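## Task

Put the cartridge marked with a wide purple band into the sealant gun. Seat it all the way forward in the cup of the gun's front ring, with its nozzle sticking out through that ring. The plunger rod can only be drawn back while the little thumb plate on the rod, just behind the handle, is held pushed toward the front of the gun. The loaded gun must end up resting on the table itself, not leaning on any other object. Finish by stating that you are done.

## Robot and tools

ROBOT. Two six-joint arms, left_arm and right_arm, each ending in a two-finger parallel gripper. Both bases sit on tilted plates carried by one metal frame behind them; a plate and its half of the frame count as part of that arm for the clearance check. Calibrated base poses (scene frame): left_arm (-0.038, +0.263, +0.105) m, quat_wxyz (+0.980, -0.154, +0.127, +0.019); right_arm (-0.001, -0.257, +0.105) m, quat_wxyz (+0.980, +0.152, +0.130, -0.005).

FRAME. Everything (hand positions, quaternions, targets, velocities) is in the scene frame: origin at table-top height halfway between the nominal bases, +x pointing out over the table, +y toward left_arm, +z up. Arm names do not match image sides. On a gripper, the fingers point along its +z axis and close along its y axis. end_effector_position is the spot between the finger pads, roughly 1 cm short of the tips. Reported poses can be off by a few centimetres, and friction or weight can leave a hand a centimetre or more from its command with nothing touched.

ROW FORMAT. Every motion command is built from rows of 16 numbers: left_arm x, y, z (metres), qw, qx, qy, qz (w first), opening; then the same eight for right_arm. Positions and quaternions are absolute poses in the scene frame, not offsets. Opening runs from -1 (closed) to +1 (fully open, 0.094 m). Both arms are always in the row; to keep an arm still, repeat its last reported pose and its current opening (a 0 is a real command). Keep a fixed quaternion per arm rather than copying a drifted reading.

execute_actions(actions, cameras). actions is a list of actions; each action is a list of up to 15 rows, one row per 1/30 s step, and a short list repeats its final row to fill 15 steps. A target more than 0.6 m from that gripper's current position along any of its axes gets the action refused for both arms; the first action is checked against the last reported state. An empty list just returns state and images. cameras: list of names, omitted/null/["all"] gives all, [] gives none.

move(target, speed, blend, opening_speed, blocking, cameras). target is one 16-number row or a list of up to 15 rows (absolute poses, no 0.6 m limit). Each gripper travels a straight line from its Hand target, rotating the short way; all arms finish together, with a 10 s cap. speed: m/s, 0.002 to 0.5, default 0.25 (rotation up to twice that in rad/s), one value or one per target. blend: metres of corner rounding per waypoint, default 0 (stop at each). opening_speed: per second on the -1..+1 scale, at least 0.2; use a low value to close gently. blocking=false returns after about 0.5 s while the move continues; a new move replaces it. Paths ignore obstacles and the other arm, lag and overshoot more when fast or stretched out, and should not pass close to an arm's own base. New openings at later waypoints are applied only after everything halts there. The result adds a move: line with the ending (done, off_target, moving, held, fault) and any limits (paced = pose clipped, held = steps withheld).

wait(seconds 0 to 10, cameras): lets time pass with commands held. stop(cameras): brakes a running move. zoom_image(camera, region [x0, y0, x1, y1] in pixels, top-left origin, at most 504 by 504): enlarges part of a camera's latest image. read_manual(section "licences"): licence text only. finished_scene(scene): ends the current scene; give its number. Call it only once the gun is loaded and resting on the table.

CAMERAS. cam_head_left, cam_head_right, cam_high, cam_low, cam_left_wrist, cam_right_wrist, each 896x504.

CONTROL. Each step the commanded pose is clipped to within 100 mm and 20 degrees of the measured pose, then joints are driven there by damped IK (position first). The Hand target line shows where each arm is actually being sent; command the remainder next. Tool commands shows present gripper commands.

RESULTS. Per arm: end_effector_position, end_effector_quat_wxyz, Joint positions (last entry = finger opening in metres), Joint velocities ("within noise" means at rest), Joint torques (include own weight, fixed offsets, noise; joints 1 to 3 wrap sign past ±28 N m), grip_measured on the opening scale. Empty grip reads up to about 1.6 mm wide; on a hard part it reads up to about 3 mm under the part's width, more on small or round parts. Force limit is reached about 0.05 below first-touch reading (0.11+ for small/round). Release by commanding well above grip_measured. MOTOR HOT appears at 75 °C; at 90 °C that arm folds and idles; at 100 °C it drops. Holding loads, stretched arms and pushing at unreachable poses heat motors.

TASK HINT. One hand must keep the thumb plate pushed toward the gun's front while the rod is pulled back; then insert the correct cartridge, push it fully into the front cup, and set the gun flat on the table.

AVOID. Dropping things, releasing parts still moving, fast impacts or hard shoves, anything leaving the table, and grippers or wrist cameras meeting (the clearance check does not catch that). Occasional brief tugs or pushes on objects may happen.

Each tool is called as a command line: name --argument value for each argument, lists and objects as JSON in quotes; but a table of rows of numbers goes row by row, as --pt "numbers of a row", without its own name.

## Session

execute_actions --actions '[]'

zoom_image --camera "cam_high" --region '[230, 100, 700, 500]'

Scene clock: 0.00 s.
left_arm: end_effector_position=(+0.5790, +0.3218, +0.1273) grip_measured=+1.000 end_effector_quat_wxyz=(+0.259, +0.209, +0.943, -0.015) | right_arm: end_effector_position=(+0.2149, +0.0995, +0.1708) grip_measured=+1.000 end_effector_quat_wxyz=(+0.333, +0.032, +0.940, -0.065)
Joint positions: left_arm=[-0.032 2.174 2.063 -0.7 -0.114 0.591 0.094] | right_arm=[1.428 2.523 1.837 -1.293 0.984 1.613 0.094]
Joint velocities: within noise
Joint torques (N m): no reading
Motor temperatures (°C): left_arm=[22 24 22 19 20 20 19] | right_arm=[21 26 24 21 20 22 22]
Heat: left arm: 24 °C; right arm: 26 °C.
Hand target: left_arm +0.5794, +0.3182, +0.1305; +0.262, +0.211, +0.942, -0.018 | right_arm +0.2157, +0.1015, +0.1781; +0.341, +0.033, +0.938, -0.059
Tool commands: left_gripper/opening=+1.0 right_gripper/opening=+1.0

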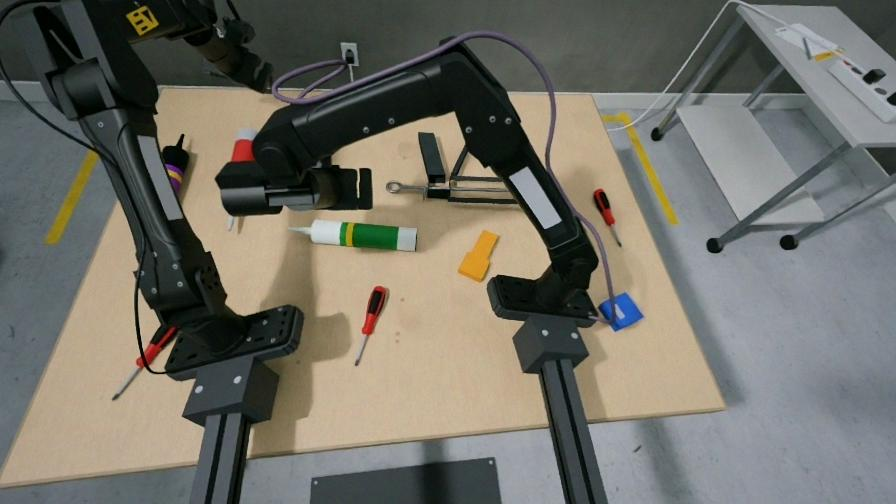

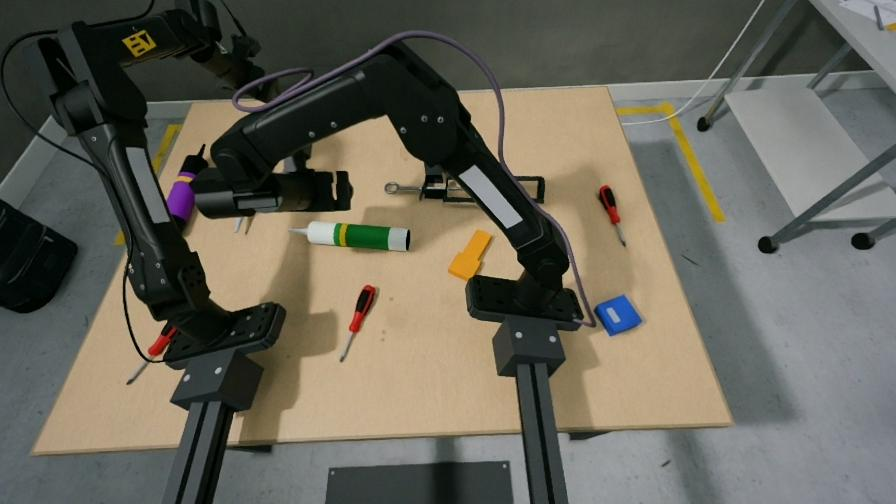

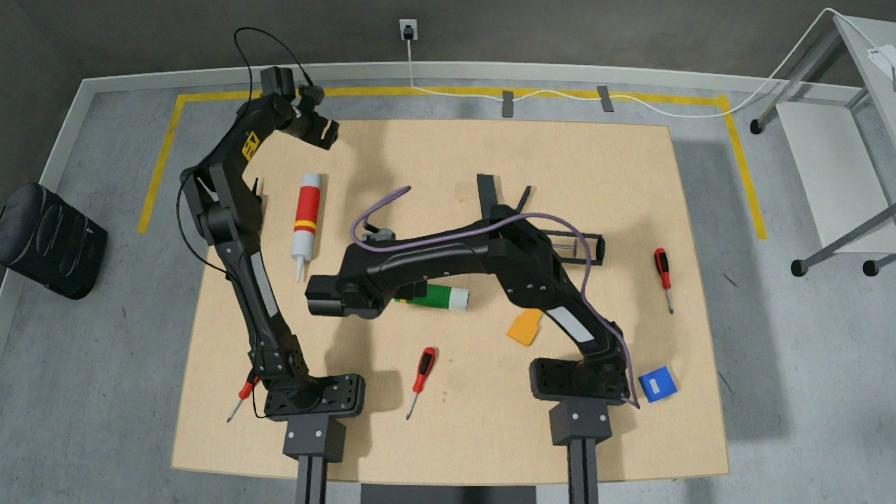

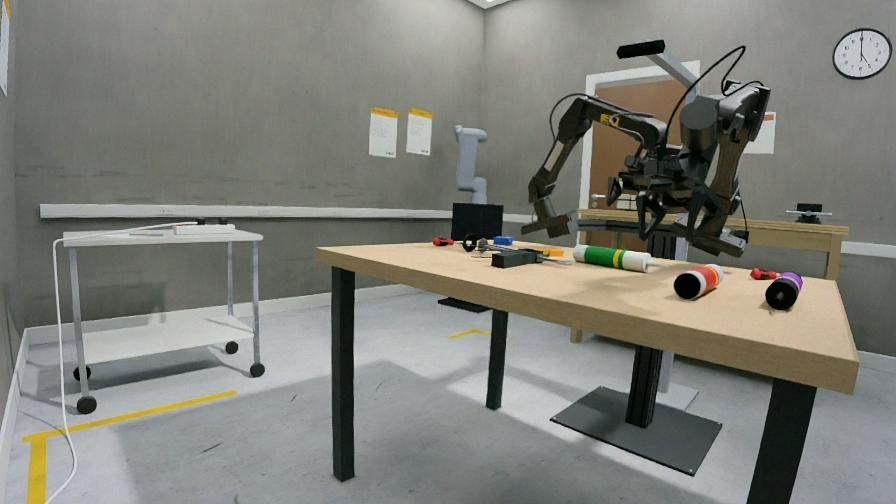

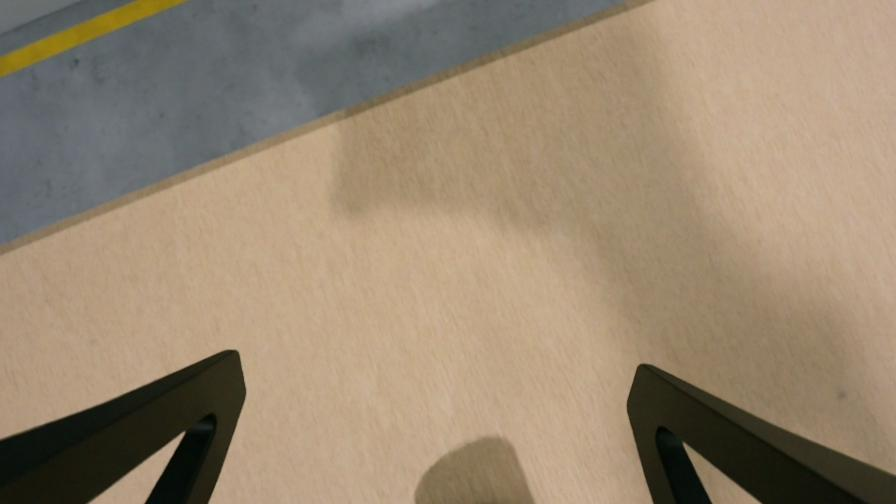

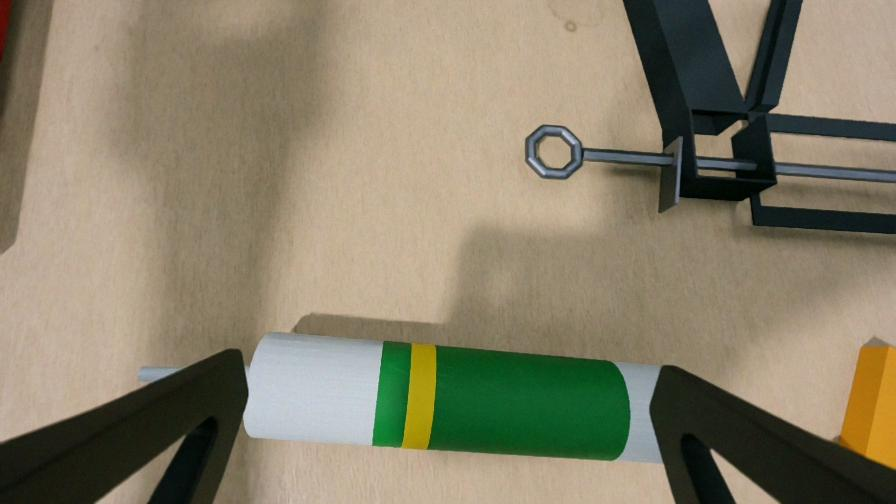

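Scaled by 1.072 from the camera's 896x504 image, which has a finer 1280x720 frame.

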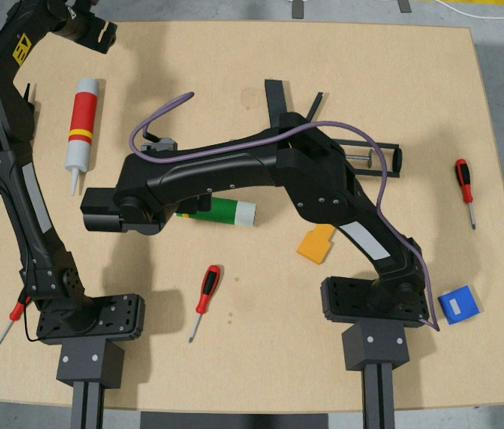

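move --pt "0.55 0.32 0.20 0.2 0.2 0.943 0 1 0.25 0.0 0.25 0 0 1 0 0.5" --pt "0.45 0.36 0.25 0 0 1 0 1 0.28 -0.30 0.25 0 -0.35 0.937 0 0.5" --speed 0.25

Scene clock: 13.03 s.
left_arm: end_effector_position=(+0.4555, +0.3606, +0.2424) grip_measured=+1.000 end_effector_quat_wxyz=(+0.067, +0.001, +0.998, +0.000) | right_arm: end_effector_position=(+0.2835, -0.3001, +0.2489) grip_measured=+0.502 end_effector_quat_wxyz=(-0.003, -0.349, +0.937, -0.006)
Joint positions: left_arm=[-0.1 2.064 2.45 -1.576 -0.328 0.025 0.094] | right_arm=[0.352 1.319 1.385 -1.495 0.389 -0.397 0.071]
Joint velocities: within noise
Joint torques (N m): left_arm=[-4.53 -14.64 3.86 0.37 -0.1 -0.12] | right_arm=[1.09 -5.35 5.07 0.24 -0.11 -0.06]
Motor temperatures (°C): left_arm=[23 32 24 20 20 20 19] | right_arm=[21 28 25 21 21 22 22]
Heat: left arm: 32 °C; right arm: 28 °C.
Hand target: left_arm +0.4498, +0.3601, +0.2495; +0.067, +0.000, +0.998, +0.004 | right_arm +0.2801, -0.3000, +0.2500; +0.000, -0.350, +0.937, +0.000
Off the commanded pose: left_arm 0.009 m, 8 deg | right_arm 0.004 m, 1 deg.
joint sent to its limit (left arm) — joint 4 (wrist pitch), lower limit. The joint targets are off in orientation, not in position.
move: off_target (left_arm)

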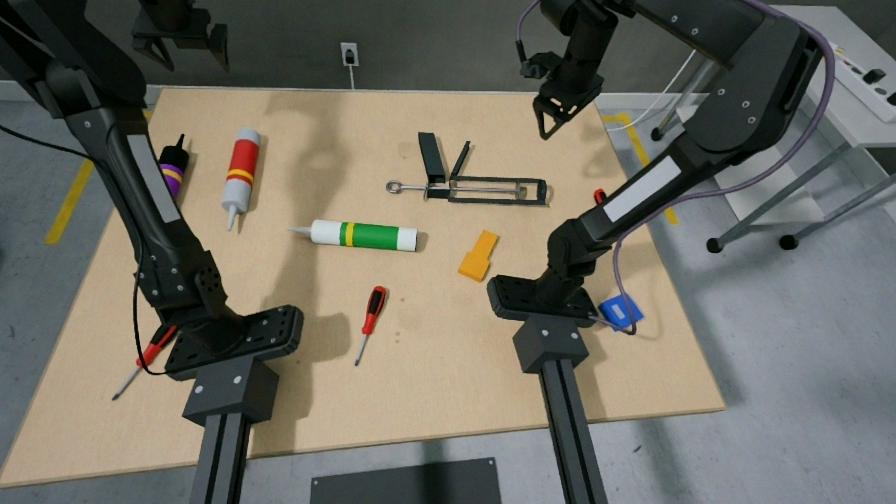

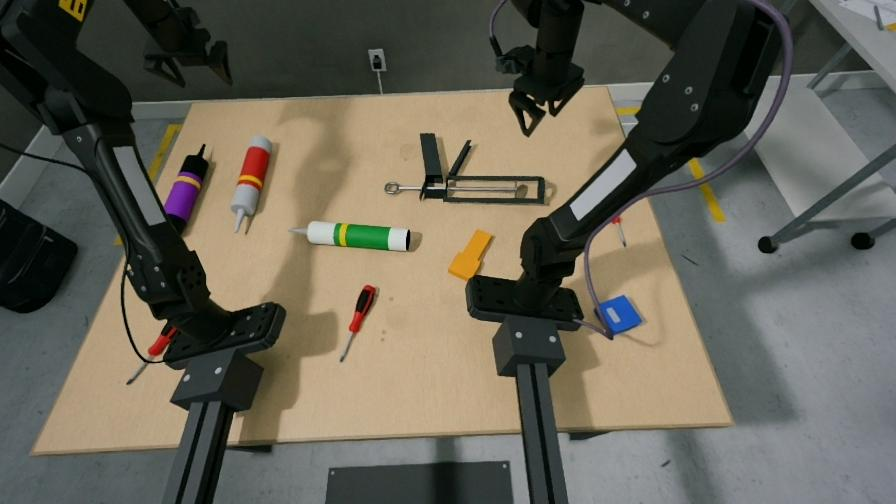

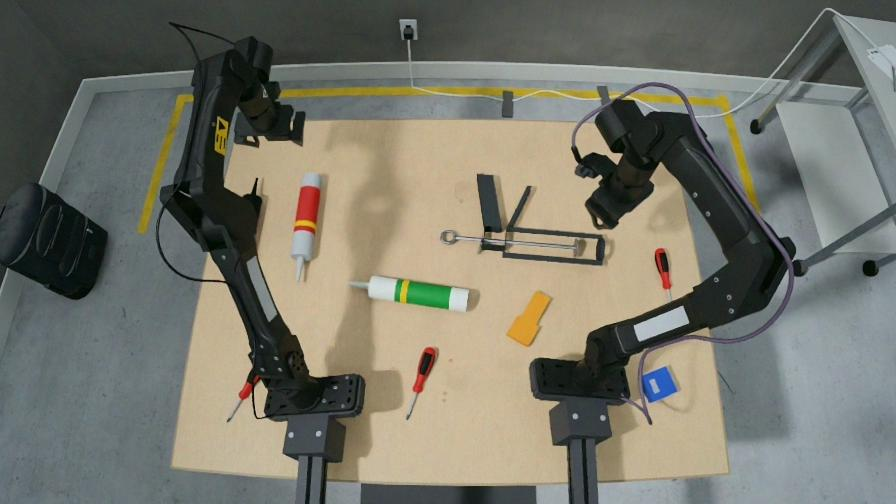

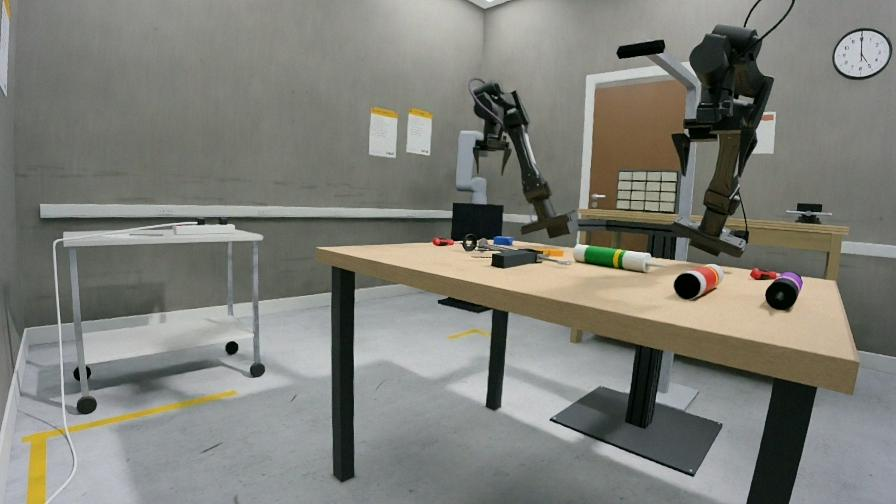

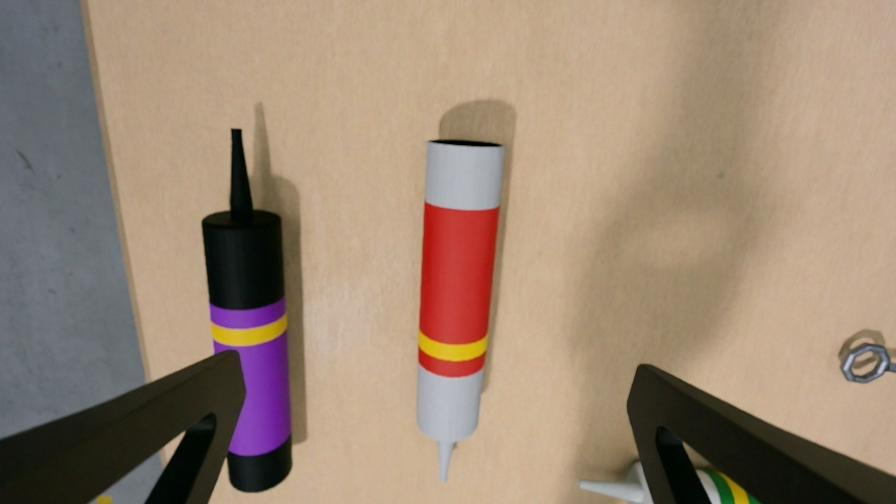

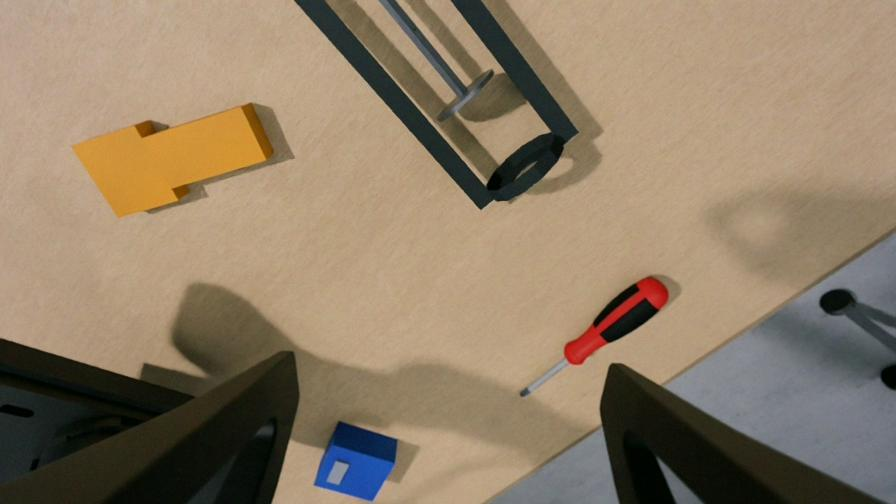

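move --target '[0.40,0.30,0.22,0,0,1,0,1,0.33,-0.09,0.18,0,0.0436,0.9990,0,0.5]' --speed 0.25 --cameras '["cam_left_wrist","cam_right_wrist","cam_low"]'

Scene clock: 67.10 s.
left_arm: end_effector_position=(+0.4008, +0.3010, +0.2091) grip_measured=+1.000 end_effector_quat_wxyz=(-0.017, +0.002, +1.000, -0.003) | right_arm: end_effector_position=(+0.3229, -0.0978, +0.1750) grip_measured=+0.502 end_effector_quat_wxyz=(-0.015, +0.041, +0.999, -0.005)
Joint positions: left_arm=[-0.225 1.954 2.064 -1.519 -0.343 -0.159 0.094] | right_arm=[0.752 1.916 1.543 -1.245 0.388 0.838 0.071]
Joint velocities: within noise
Joint torques (N m): left_arm=[-5.3 -14.37 3.88 0.29 -0.1 -0.11] | right_arm=[4.18 -6.19 9.02 0.26 0.12 0.07]
Motor temperatures (°C): left_arm=[23 34 23 20 20 20 19] | right_arm=[21 29 24 21 20 22 22]
Heat: left arm: 34 °C; right arm: 29 °C.
Hand target: left_arm +0.3999, +0.3001, +0.2198; +0.000, +0.000, +1.000, +0.000 | right_arm +0.3298, -0.0901, +0.1801; +0.000, +0.044, +0.999, +0.000
Off the commanded pose: left_arm 0.011 m, 2 deg | right_arm 0.012 m, 2 deg.
move: off_target (left_arm, right_arm)
Images, in order (width x height): cam_low 896x504, cam_left_wrist 896x504, cam_right_wrist 896x504.

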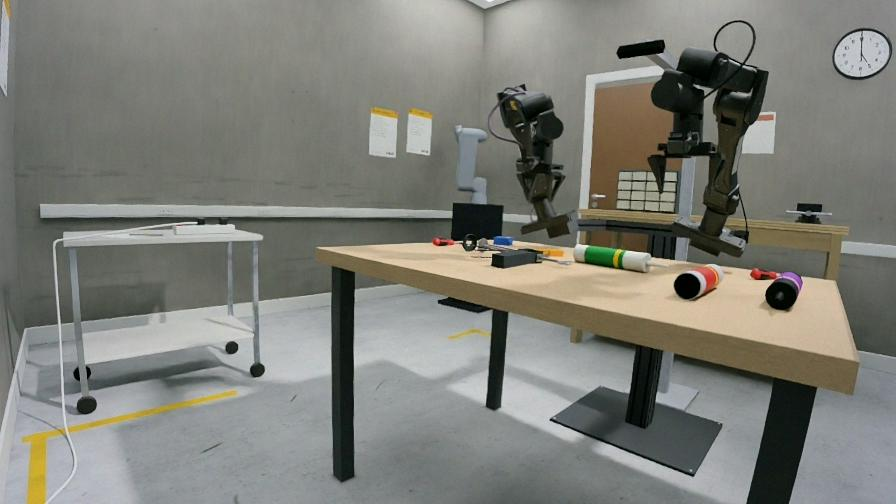

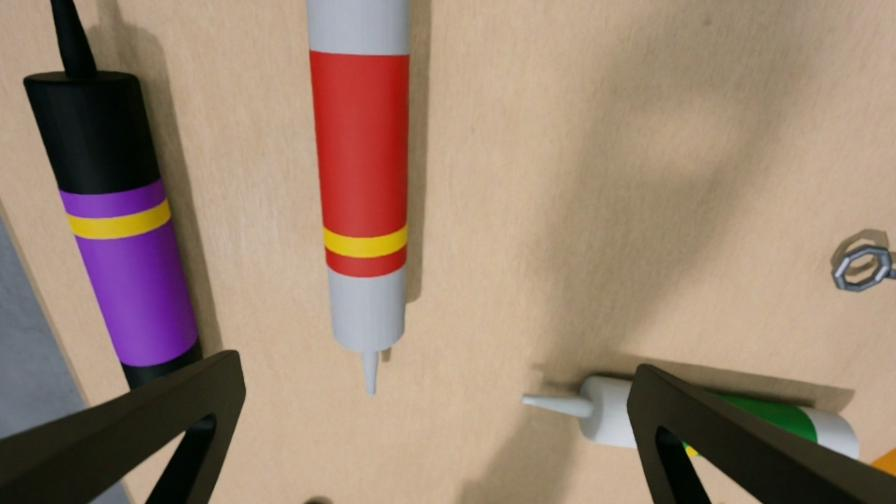

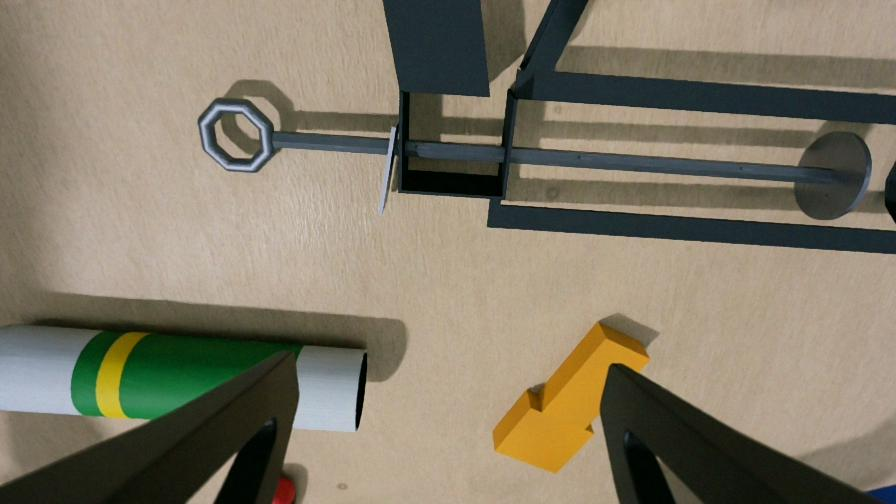

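execute_actions --actions '[]'

Scene clock: 107.03 s.
left_arm: end_effector_position=(+0.4009, +0.3011, +0.2091) grip_measured=+1.000 end_effector_quat_wxyz=(-0.017, +0.002, +1.000, -0.003) | right_arm: end_effector_position=(+0.3229, -0.0978, +0.1750) grip_measured=+0.502 end_effector_quat_wxyz=(-0.015, +0.042, +0.999, -0.005)
Joint positions: left_arm=[-0.225 1.954 2.064 -1.519 -0.344 -0.159 0.094] | right_arm=[0.752 1.916 1.543 -1.245 0.388 0.84 0.071]
Joint velocities: within noise
Joint torques (N m): left_arm=[-5.3 -14.32 3.85 0.27 -0.11 -0.12] | right_arm=[4.16 -6.2 9.02 0.26 0.12 0.1]
Motor temperatures (°C): left_arm=[24 39 23 20 20 20 19] | right_arm=[22 29 26 21 20 22 22]
Heat: left arm: 39 °C; right arm: 29 °C.
Hand target: left_arm +0.3999, +0.3001, +0.2198; -0.001, +0.000, +1.000, +0.000 | right_arm +0.3298, -0.0901, +0.1801; +0.000, +0.044, +0.999, +0.000
Tool commands: left_gripper/opening=+1.0 right_gripper/opening=+0.5
Off the commanded pose: left_arm 0.011 m, 2 deg | right_arm 0.012 m, 2 deg.

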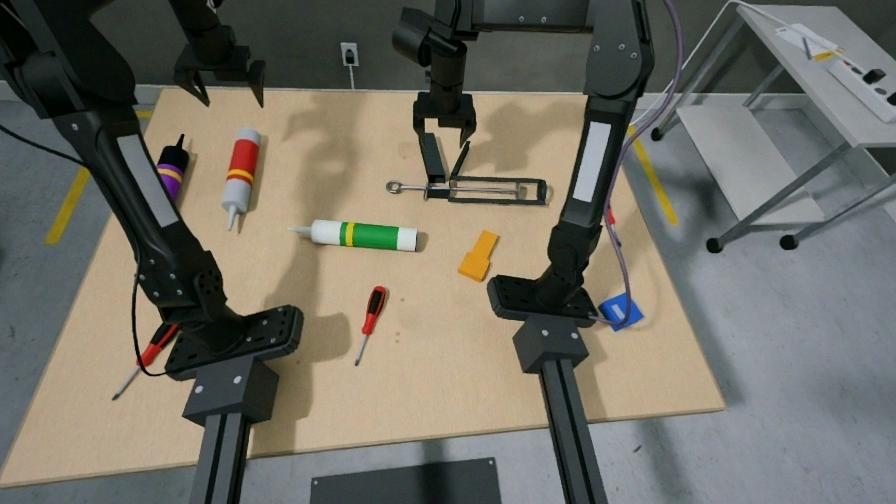

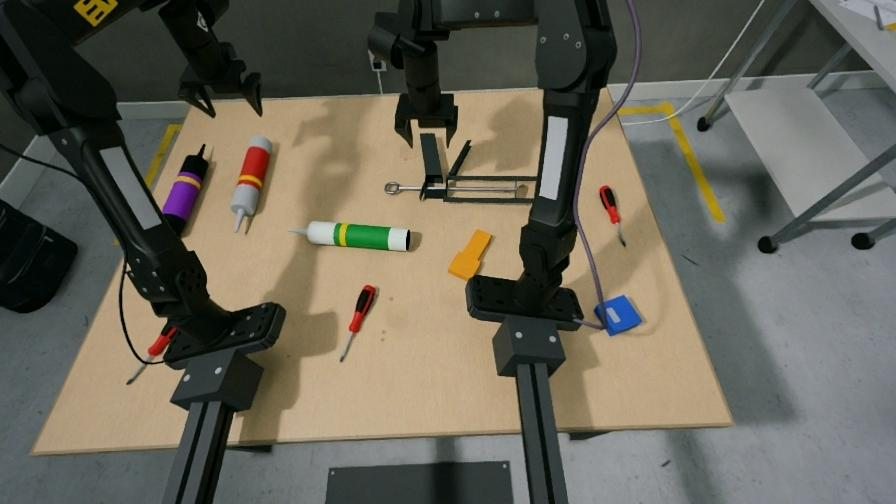

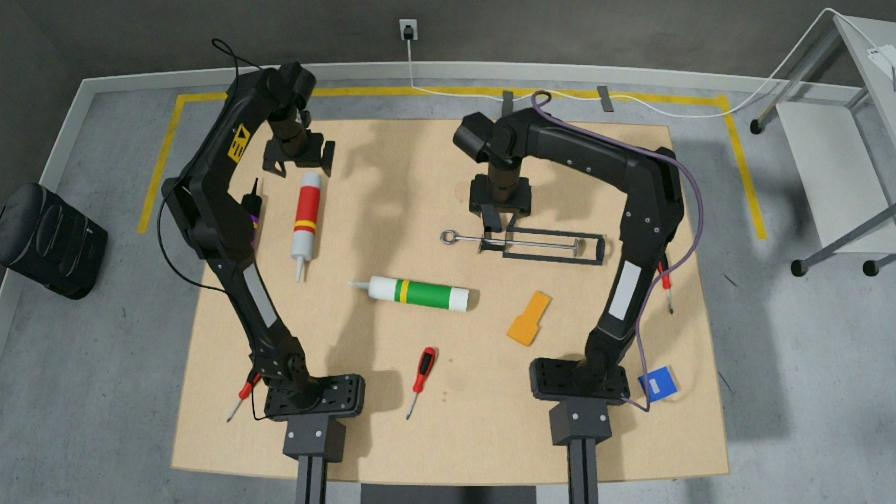

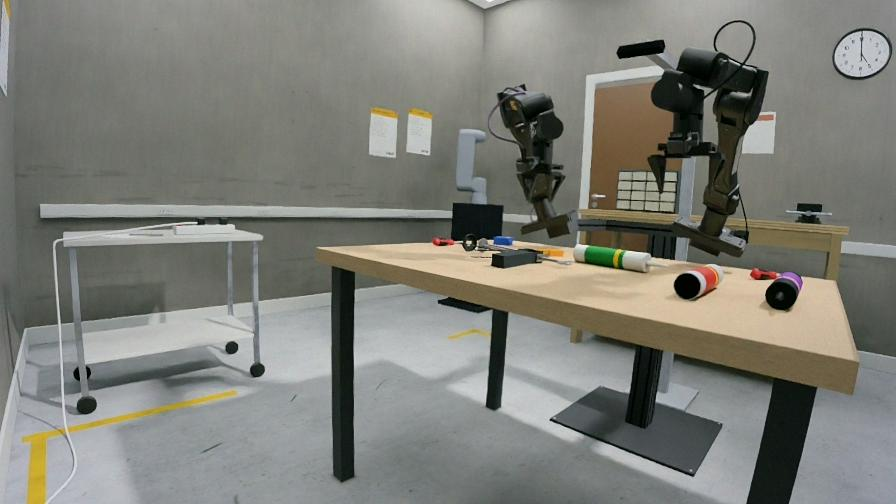

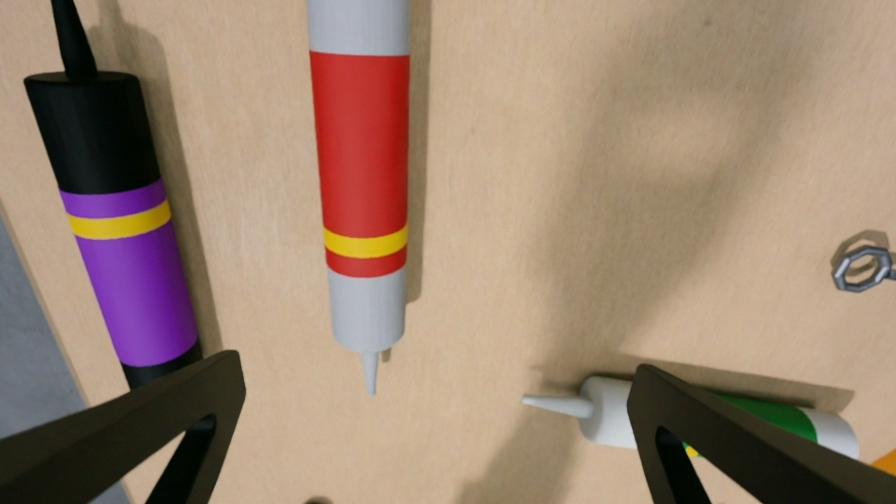

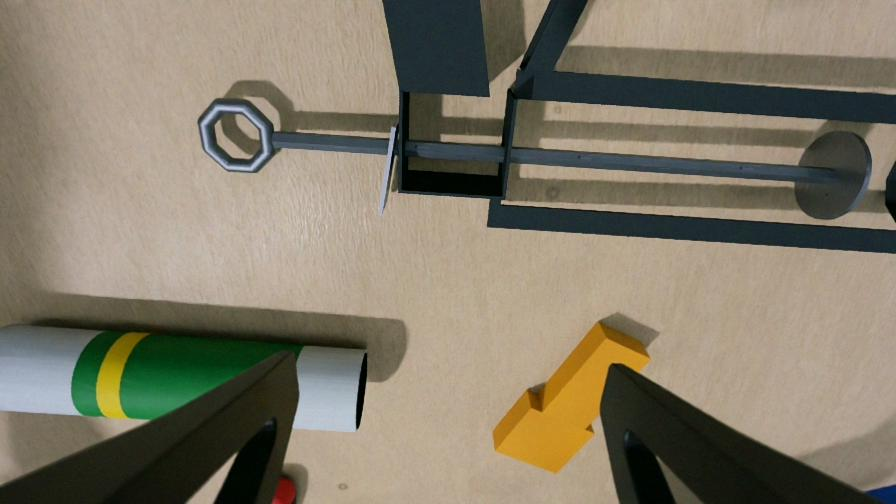

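move --pt "0.39 0.12 0.2 -0.2007 -0.6098 0.7490 -0.1634 0.2 0.33 -0.093 0.12 0 0.0497 0.9988 0 0.5" --pt "0.355 0.02 0.12 -0.2007 -0.6098 0.7490 -0.1634 0.2 0.33 -0.093 0.10 0 0.0497 0.9988 0 0.5" --speed 0.25 --blend 0.03

Scene clock: 152.53 s.
left_arm: end_effector_position=(+0.3634, +0.0246, +0.1287) grip_measured=+0.202 end_effector_quat_wxyz=(-0.199, -0.610, +0.746, -0.178) | right_arm: end_effector_position=(+0.3332, -0.0914, +0.1084) grip_measured=+0.502 end_effector_quat_wxyz=(+0.001, +0.056, +0.998, +0.010)
Joint positions: left_arm=[-0.565 2.126 1.662 -0.863 0.111 -1.858 0.056] | right_arm=[0.674 1.966 1.365 -0.937 0.389 0.766 0.071]
Joint velocities: within noise
Joint torques (N m): left_arm=[-5.97 -10.18 4.38 0.53 0.22 -0.11] | right_arm=[3.12 -6.45 4.16 0.44 0.12 -0.05]
Motor temperatures (°C): left_arm=[24 39 23 20 20 20 19] | right_arm=[22 29 26 21 20 22 22]
Heat: left arm: 39 °C; right arm: 29 °C.
Hand target: left_arm +0.3549, +0.0202, +0.1202; -0.201, -0.610, +0.749, -0.163 | right_arm +0.3299, -0.0931, +0.1002; +0.000, +0.050, +0.999, +0.000
Off the commanded pose: left_arm 0.013 m, 2 deg | right_arm 0.009 m, 1 deg.
move: off_target (left_arm)

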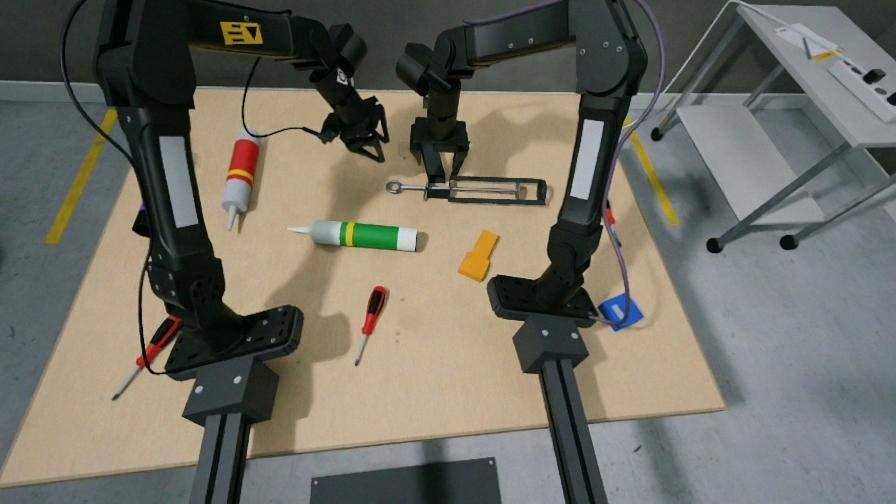

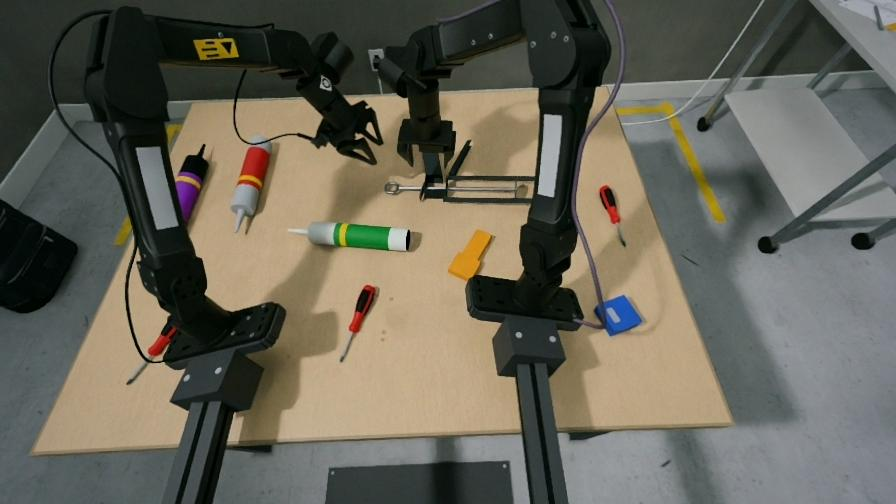

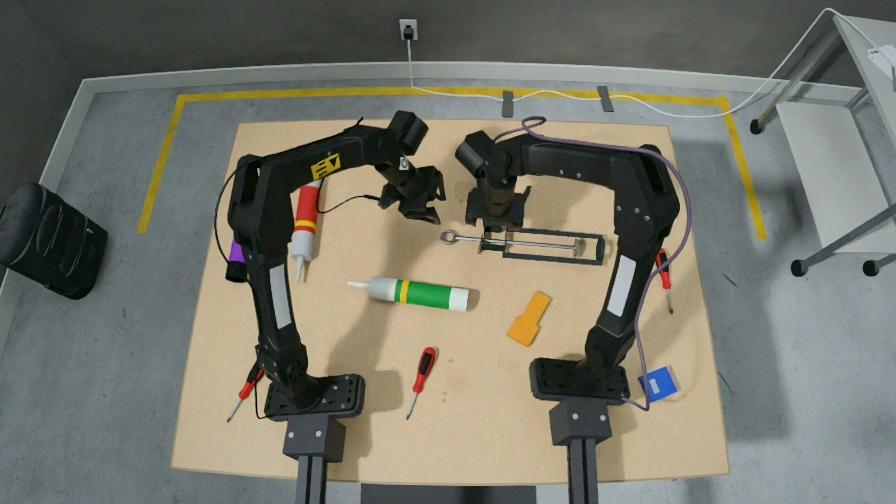

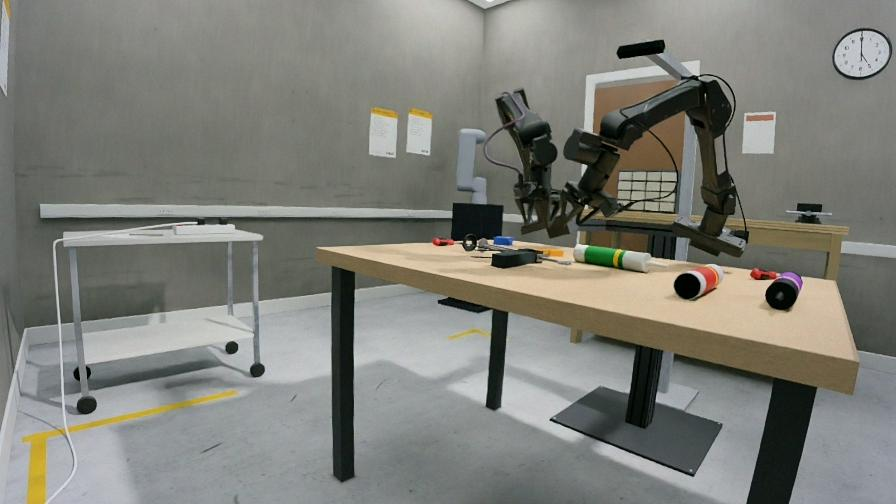

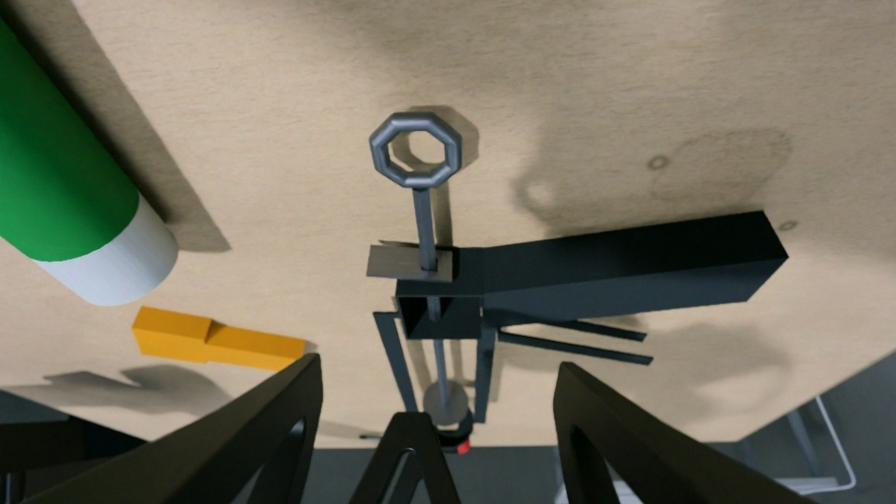

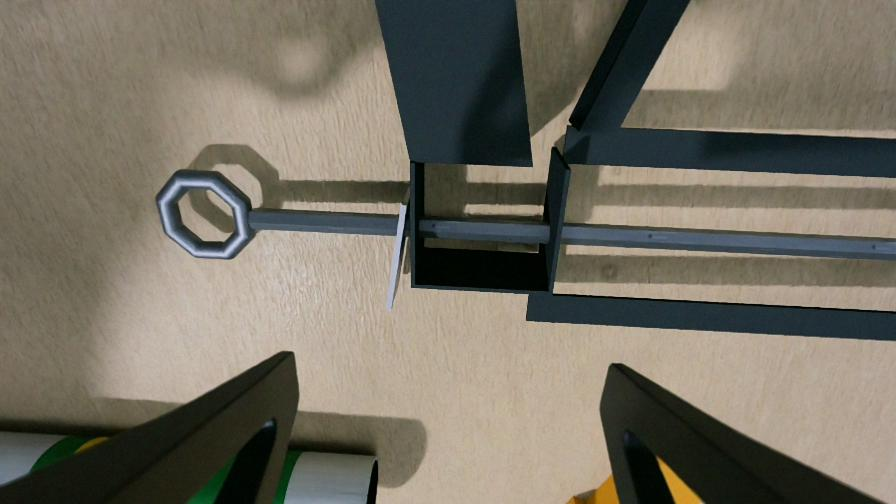

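move --target '[0.344,0.006,0.055,-0.2007,-0.6098,0.7490,-0.1634,0.2,0.322,-0.103,0.06,0,0.0497,0.9988,0,0.62]' --speed 0.15 --cameras '["cam_left_wrist","cam_right_wrist"]'

Scene clock: 183.83 s.
left_arm: end_effector_position=(+0.3495, +0.0029, +0.0674) grip_measured=+0.202 end_effector_quat_wxyz=(-0.199, -0.610, +0.746, -0.177) | right_arm: end_effector_position=(+0.3254, -0.1015, +0.0667) grip_measured=+0.618 end_effector_quat_wxyz=(+0.001, +0.056, +0.998, +0.008)
Joint positions: left_arm=[-0.565 2.223 1.54 -0.646 0.11 -1.858 0.056] | right_arm=[0.62 1.986 1.229 -0.763 0.389 0.709 0.076]
Joint velocities: within noise
Joint torques (N m): left_arm=[-4.26 -10.25 4.05 0.53 0.27 0.11] | right_arm=[3.14 -6.54 3.88 0.49 0.11 -0.06]
Motor temperatures (°C): left_arm=[24 32 23 20 21 20 19] | right_arm=[22 30 26 21 20 22 22]
Heat: left arm: 32 °C; right arm: 30 °C.
Hand target: left_arm +0.3438, +0.0061, +0.0552; -0.201, -0.610, +0.749, -0.163 | right_arm +0.3219, -0.1031, +0.0601; +0.000, +0.050, +0.999, +0.000
Off the commanded pose: left_arm 0.014 m, 2 deg | right_arm 0.008 m, 1 deg.
move: off_target (left_arm)
Images, in order (width x height): cam_left_wrist 896x504, cam_right_wrist 896x504.

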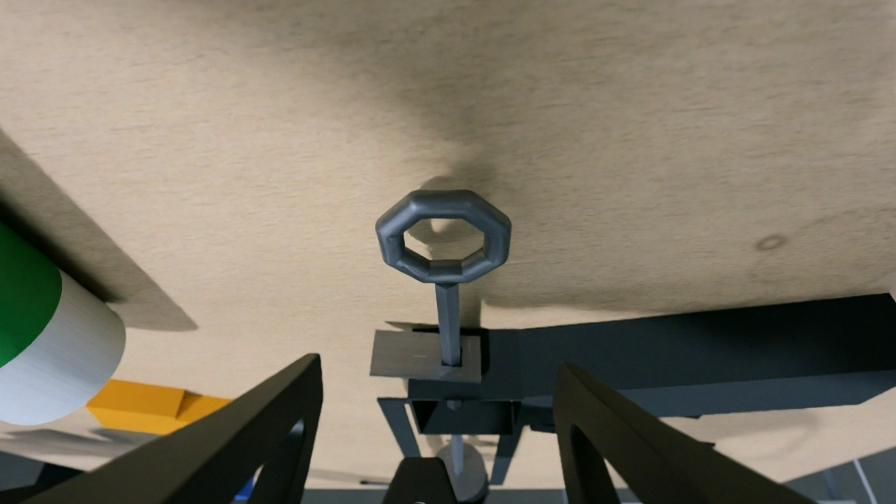

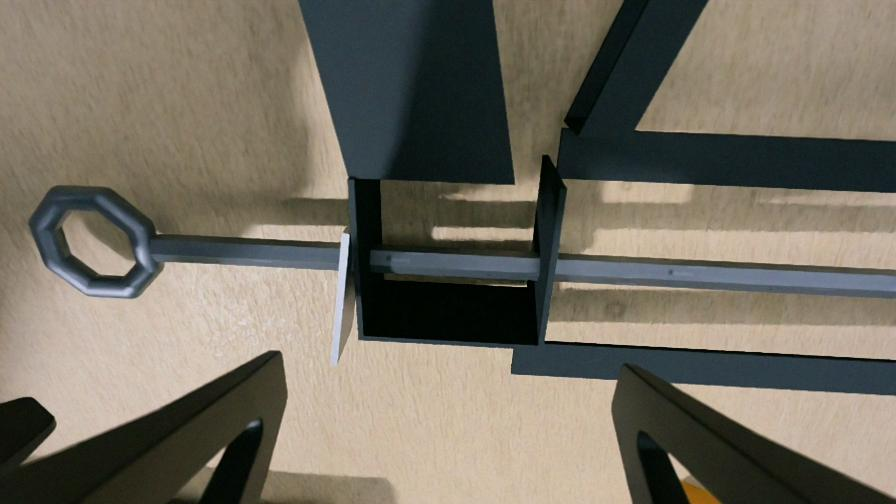

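move --target '[0.3435,0.007,0.006,-0.2007,-0.6098,0.7490,-0.1634,0.2,0.3165,-0.1025,0.028,0,0.0497,0.9988,0,0.62]' --speed 0.08 --cameras '["cam_left_wrist","cam_right_wrist"]'

Scene clock: 227.03 s.
left_arm: end_effector_position=(+0.3538, +0.0048, +0.0210) grip_measured=+0.202 end_effector_quat_wxyz=(-0.192, -0.612, +0.746, -0.179) | right_arm: end_effector_position=(+0.3209, -0.1003, +0.0354) grip_measured=+0.618 end_effector_quat_wxyz=(+0.002, +0.056, +0.998, +0.009)
Joint positions: left_arm=[-0.52 2.313 1.512 -0.523 0.11 -1.816 0.056] | right_arm=[0.594 2.039 1.166 -0.634 0.389 0.679 0.076]
Joint velocities: within noise
Joint torques (N m): left_arm=[-4.33 -9.98 3.45 0.51 0.37 0.13] | right_arm=[3.07 -6.52 3.48 0.41 0.1 -0.03]
Motor temperatures (°C): left_arm=[24 32 24 20 21 20 19] | right_arm=[22 29 25 21 20 22 22]
Heat: left arm: 32 °C; right arm: 29 °C.
Hand target: left_arm +0.3432, +0.0071, +0.0065; -0.201, -0.610, +0.749, -0.163 | right_arm +0.3164, -0.1025, +0.0283; +0.000, +0.050, +0.999, +0.000
Off the commanded pose: left_arm 0.018 m, 2 deg | right_arm 0.009 m, 1 deg.
move: off_target (left_arm)
Images, in order (width x height): cam_left_wrist 896x504, cam_right_wrist 896x504.

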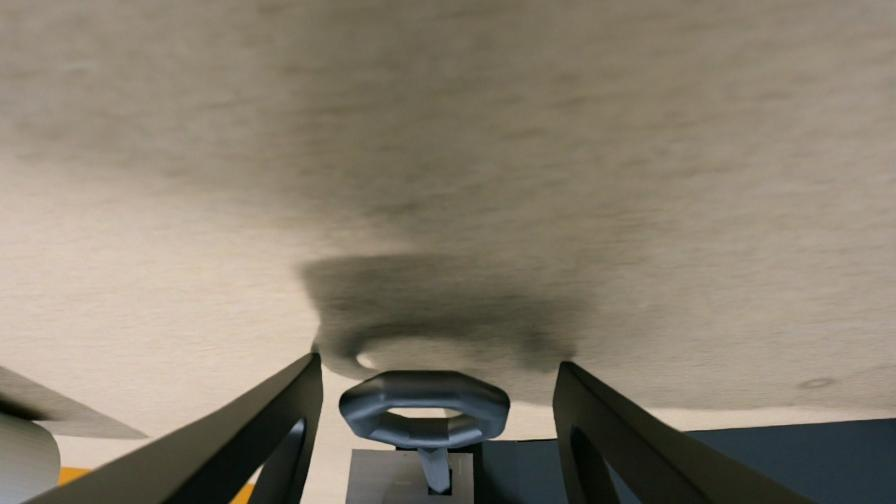

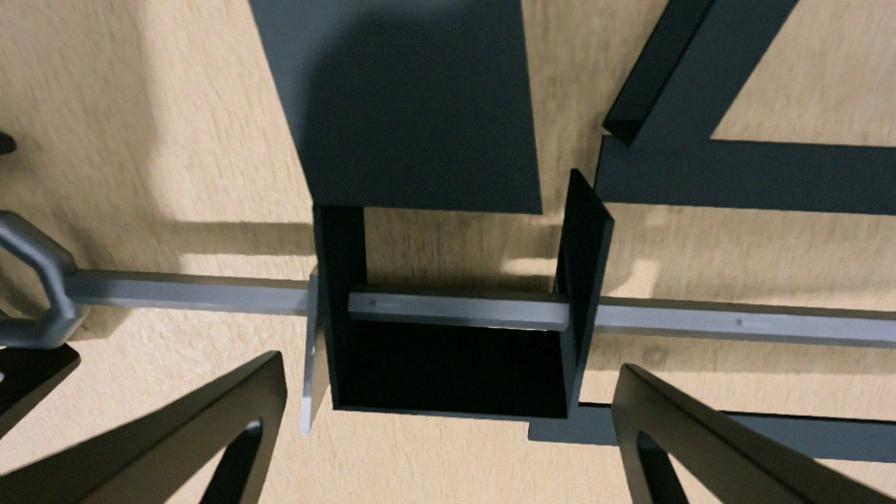

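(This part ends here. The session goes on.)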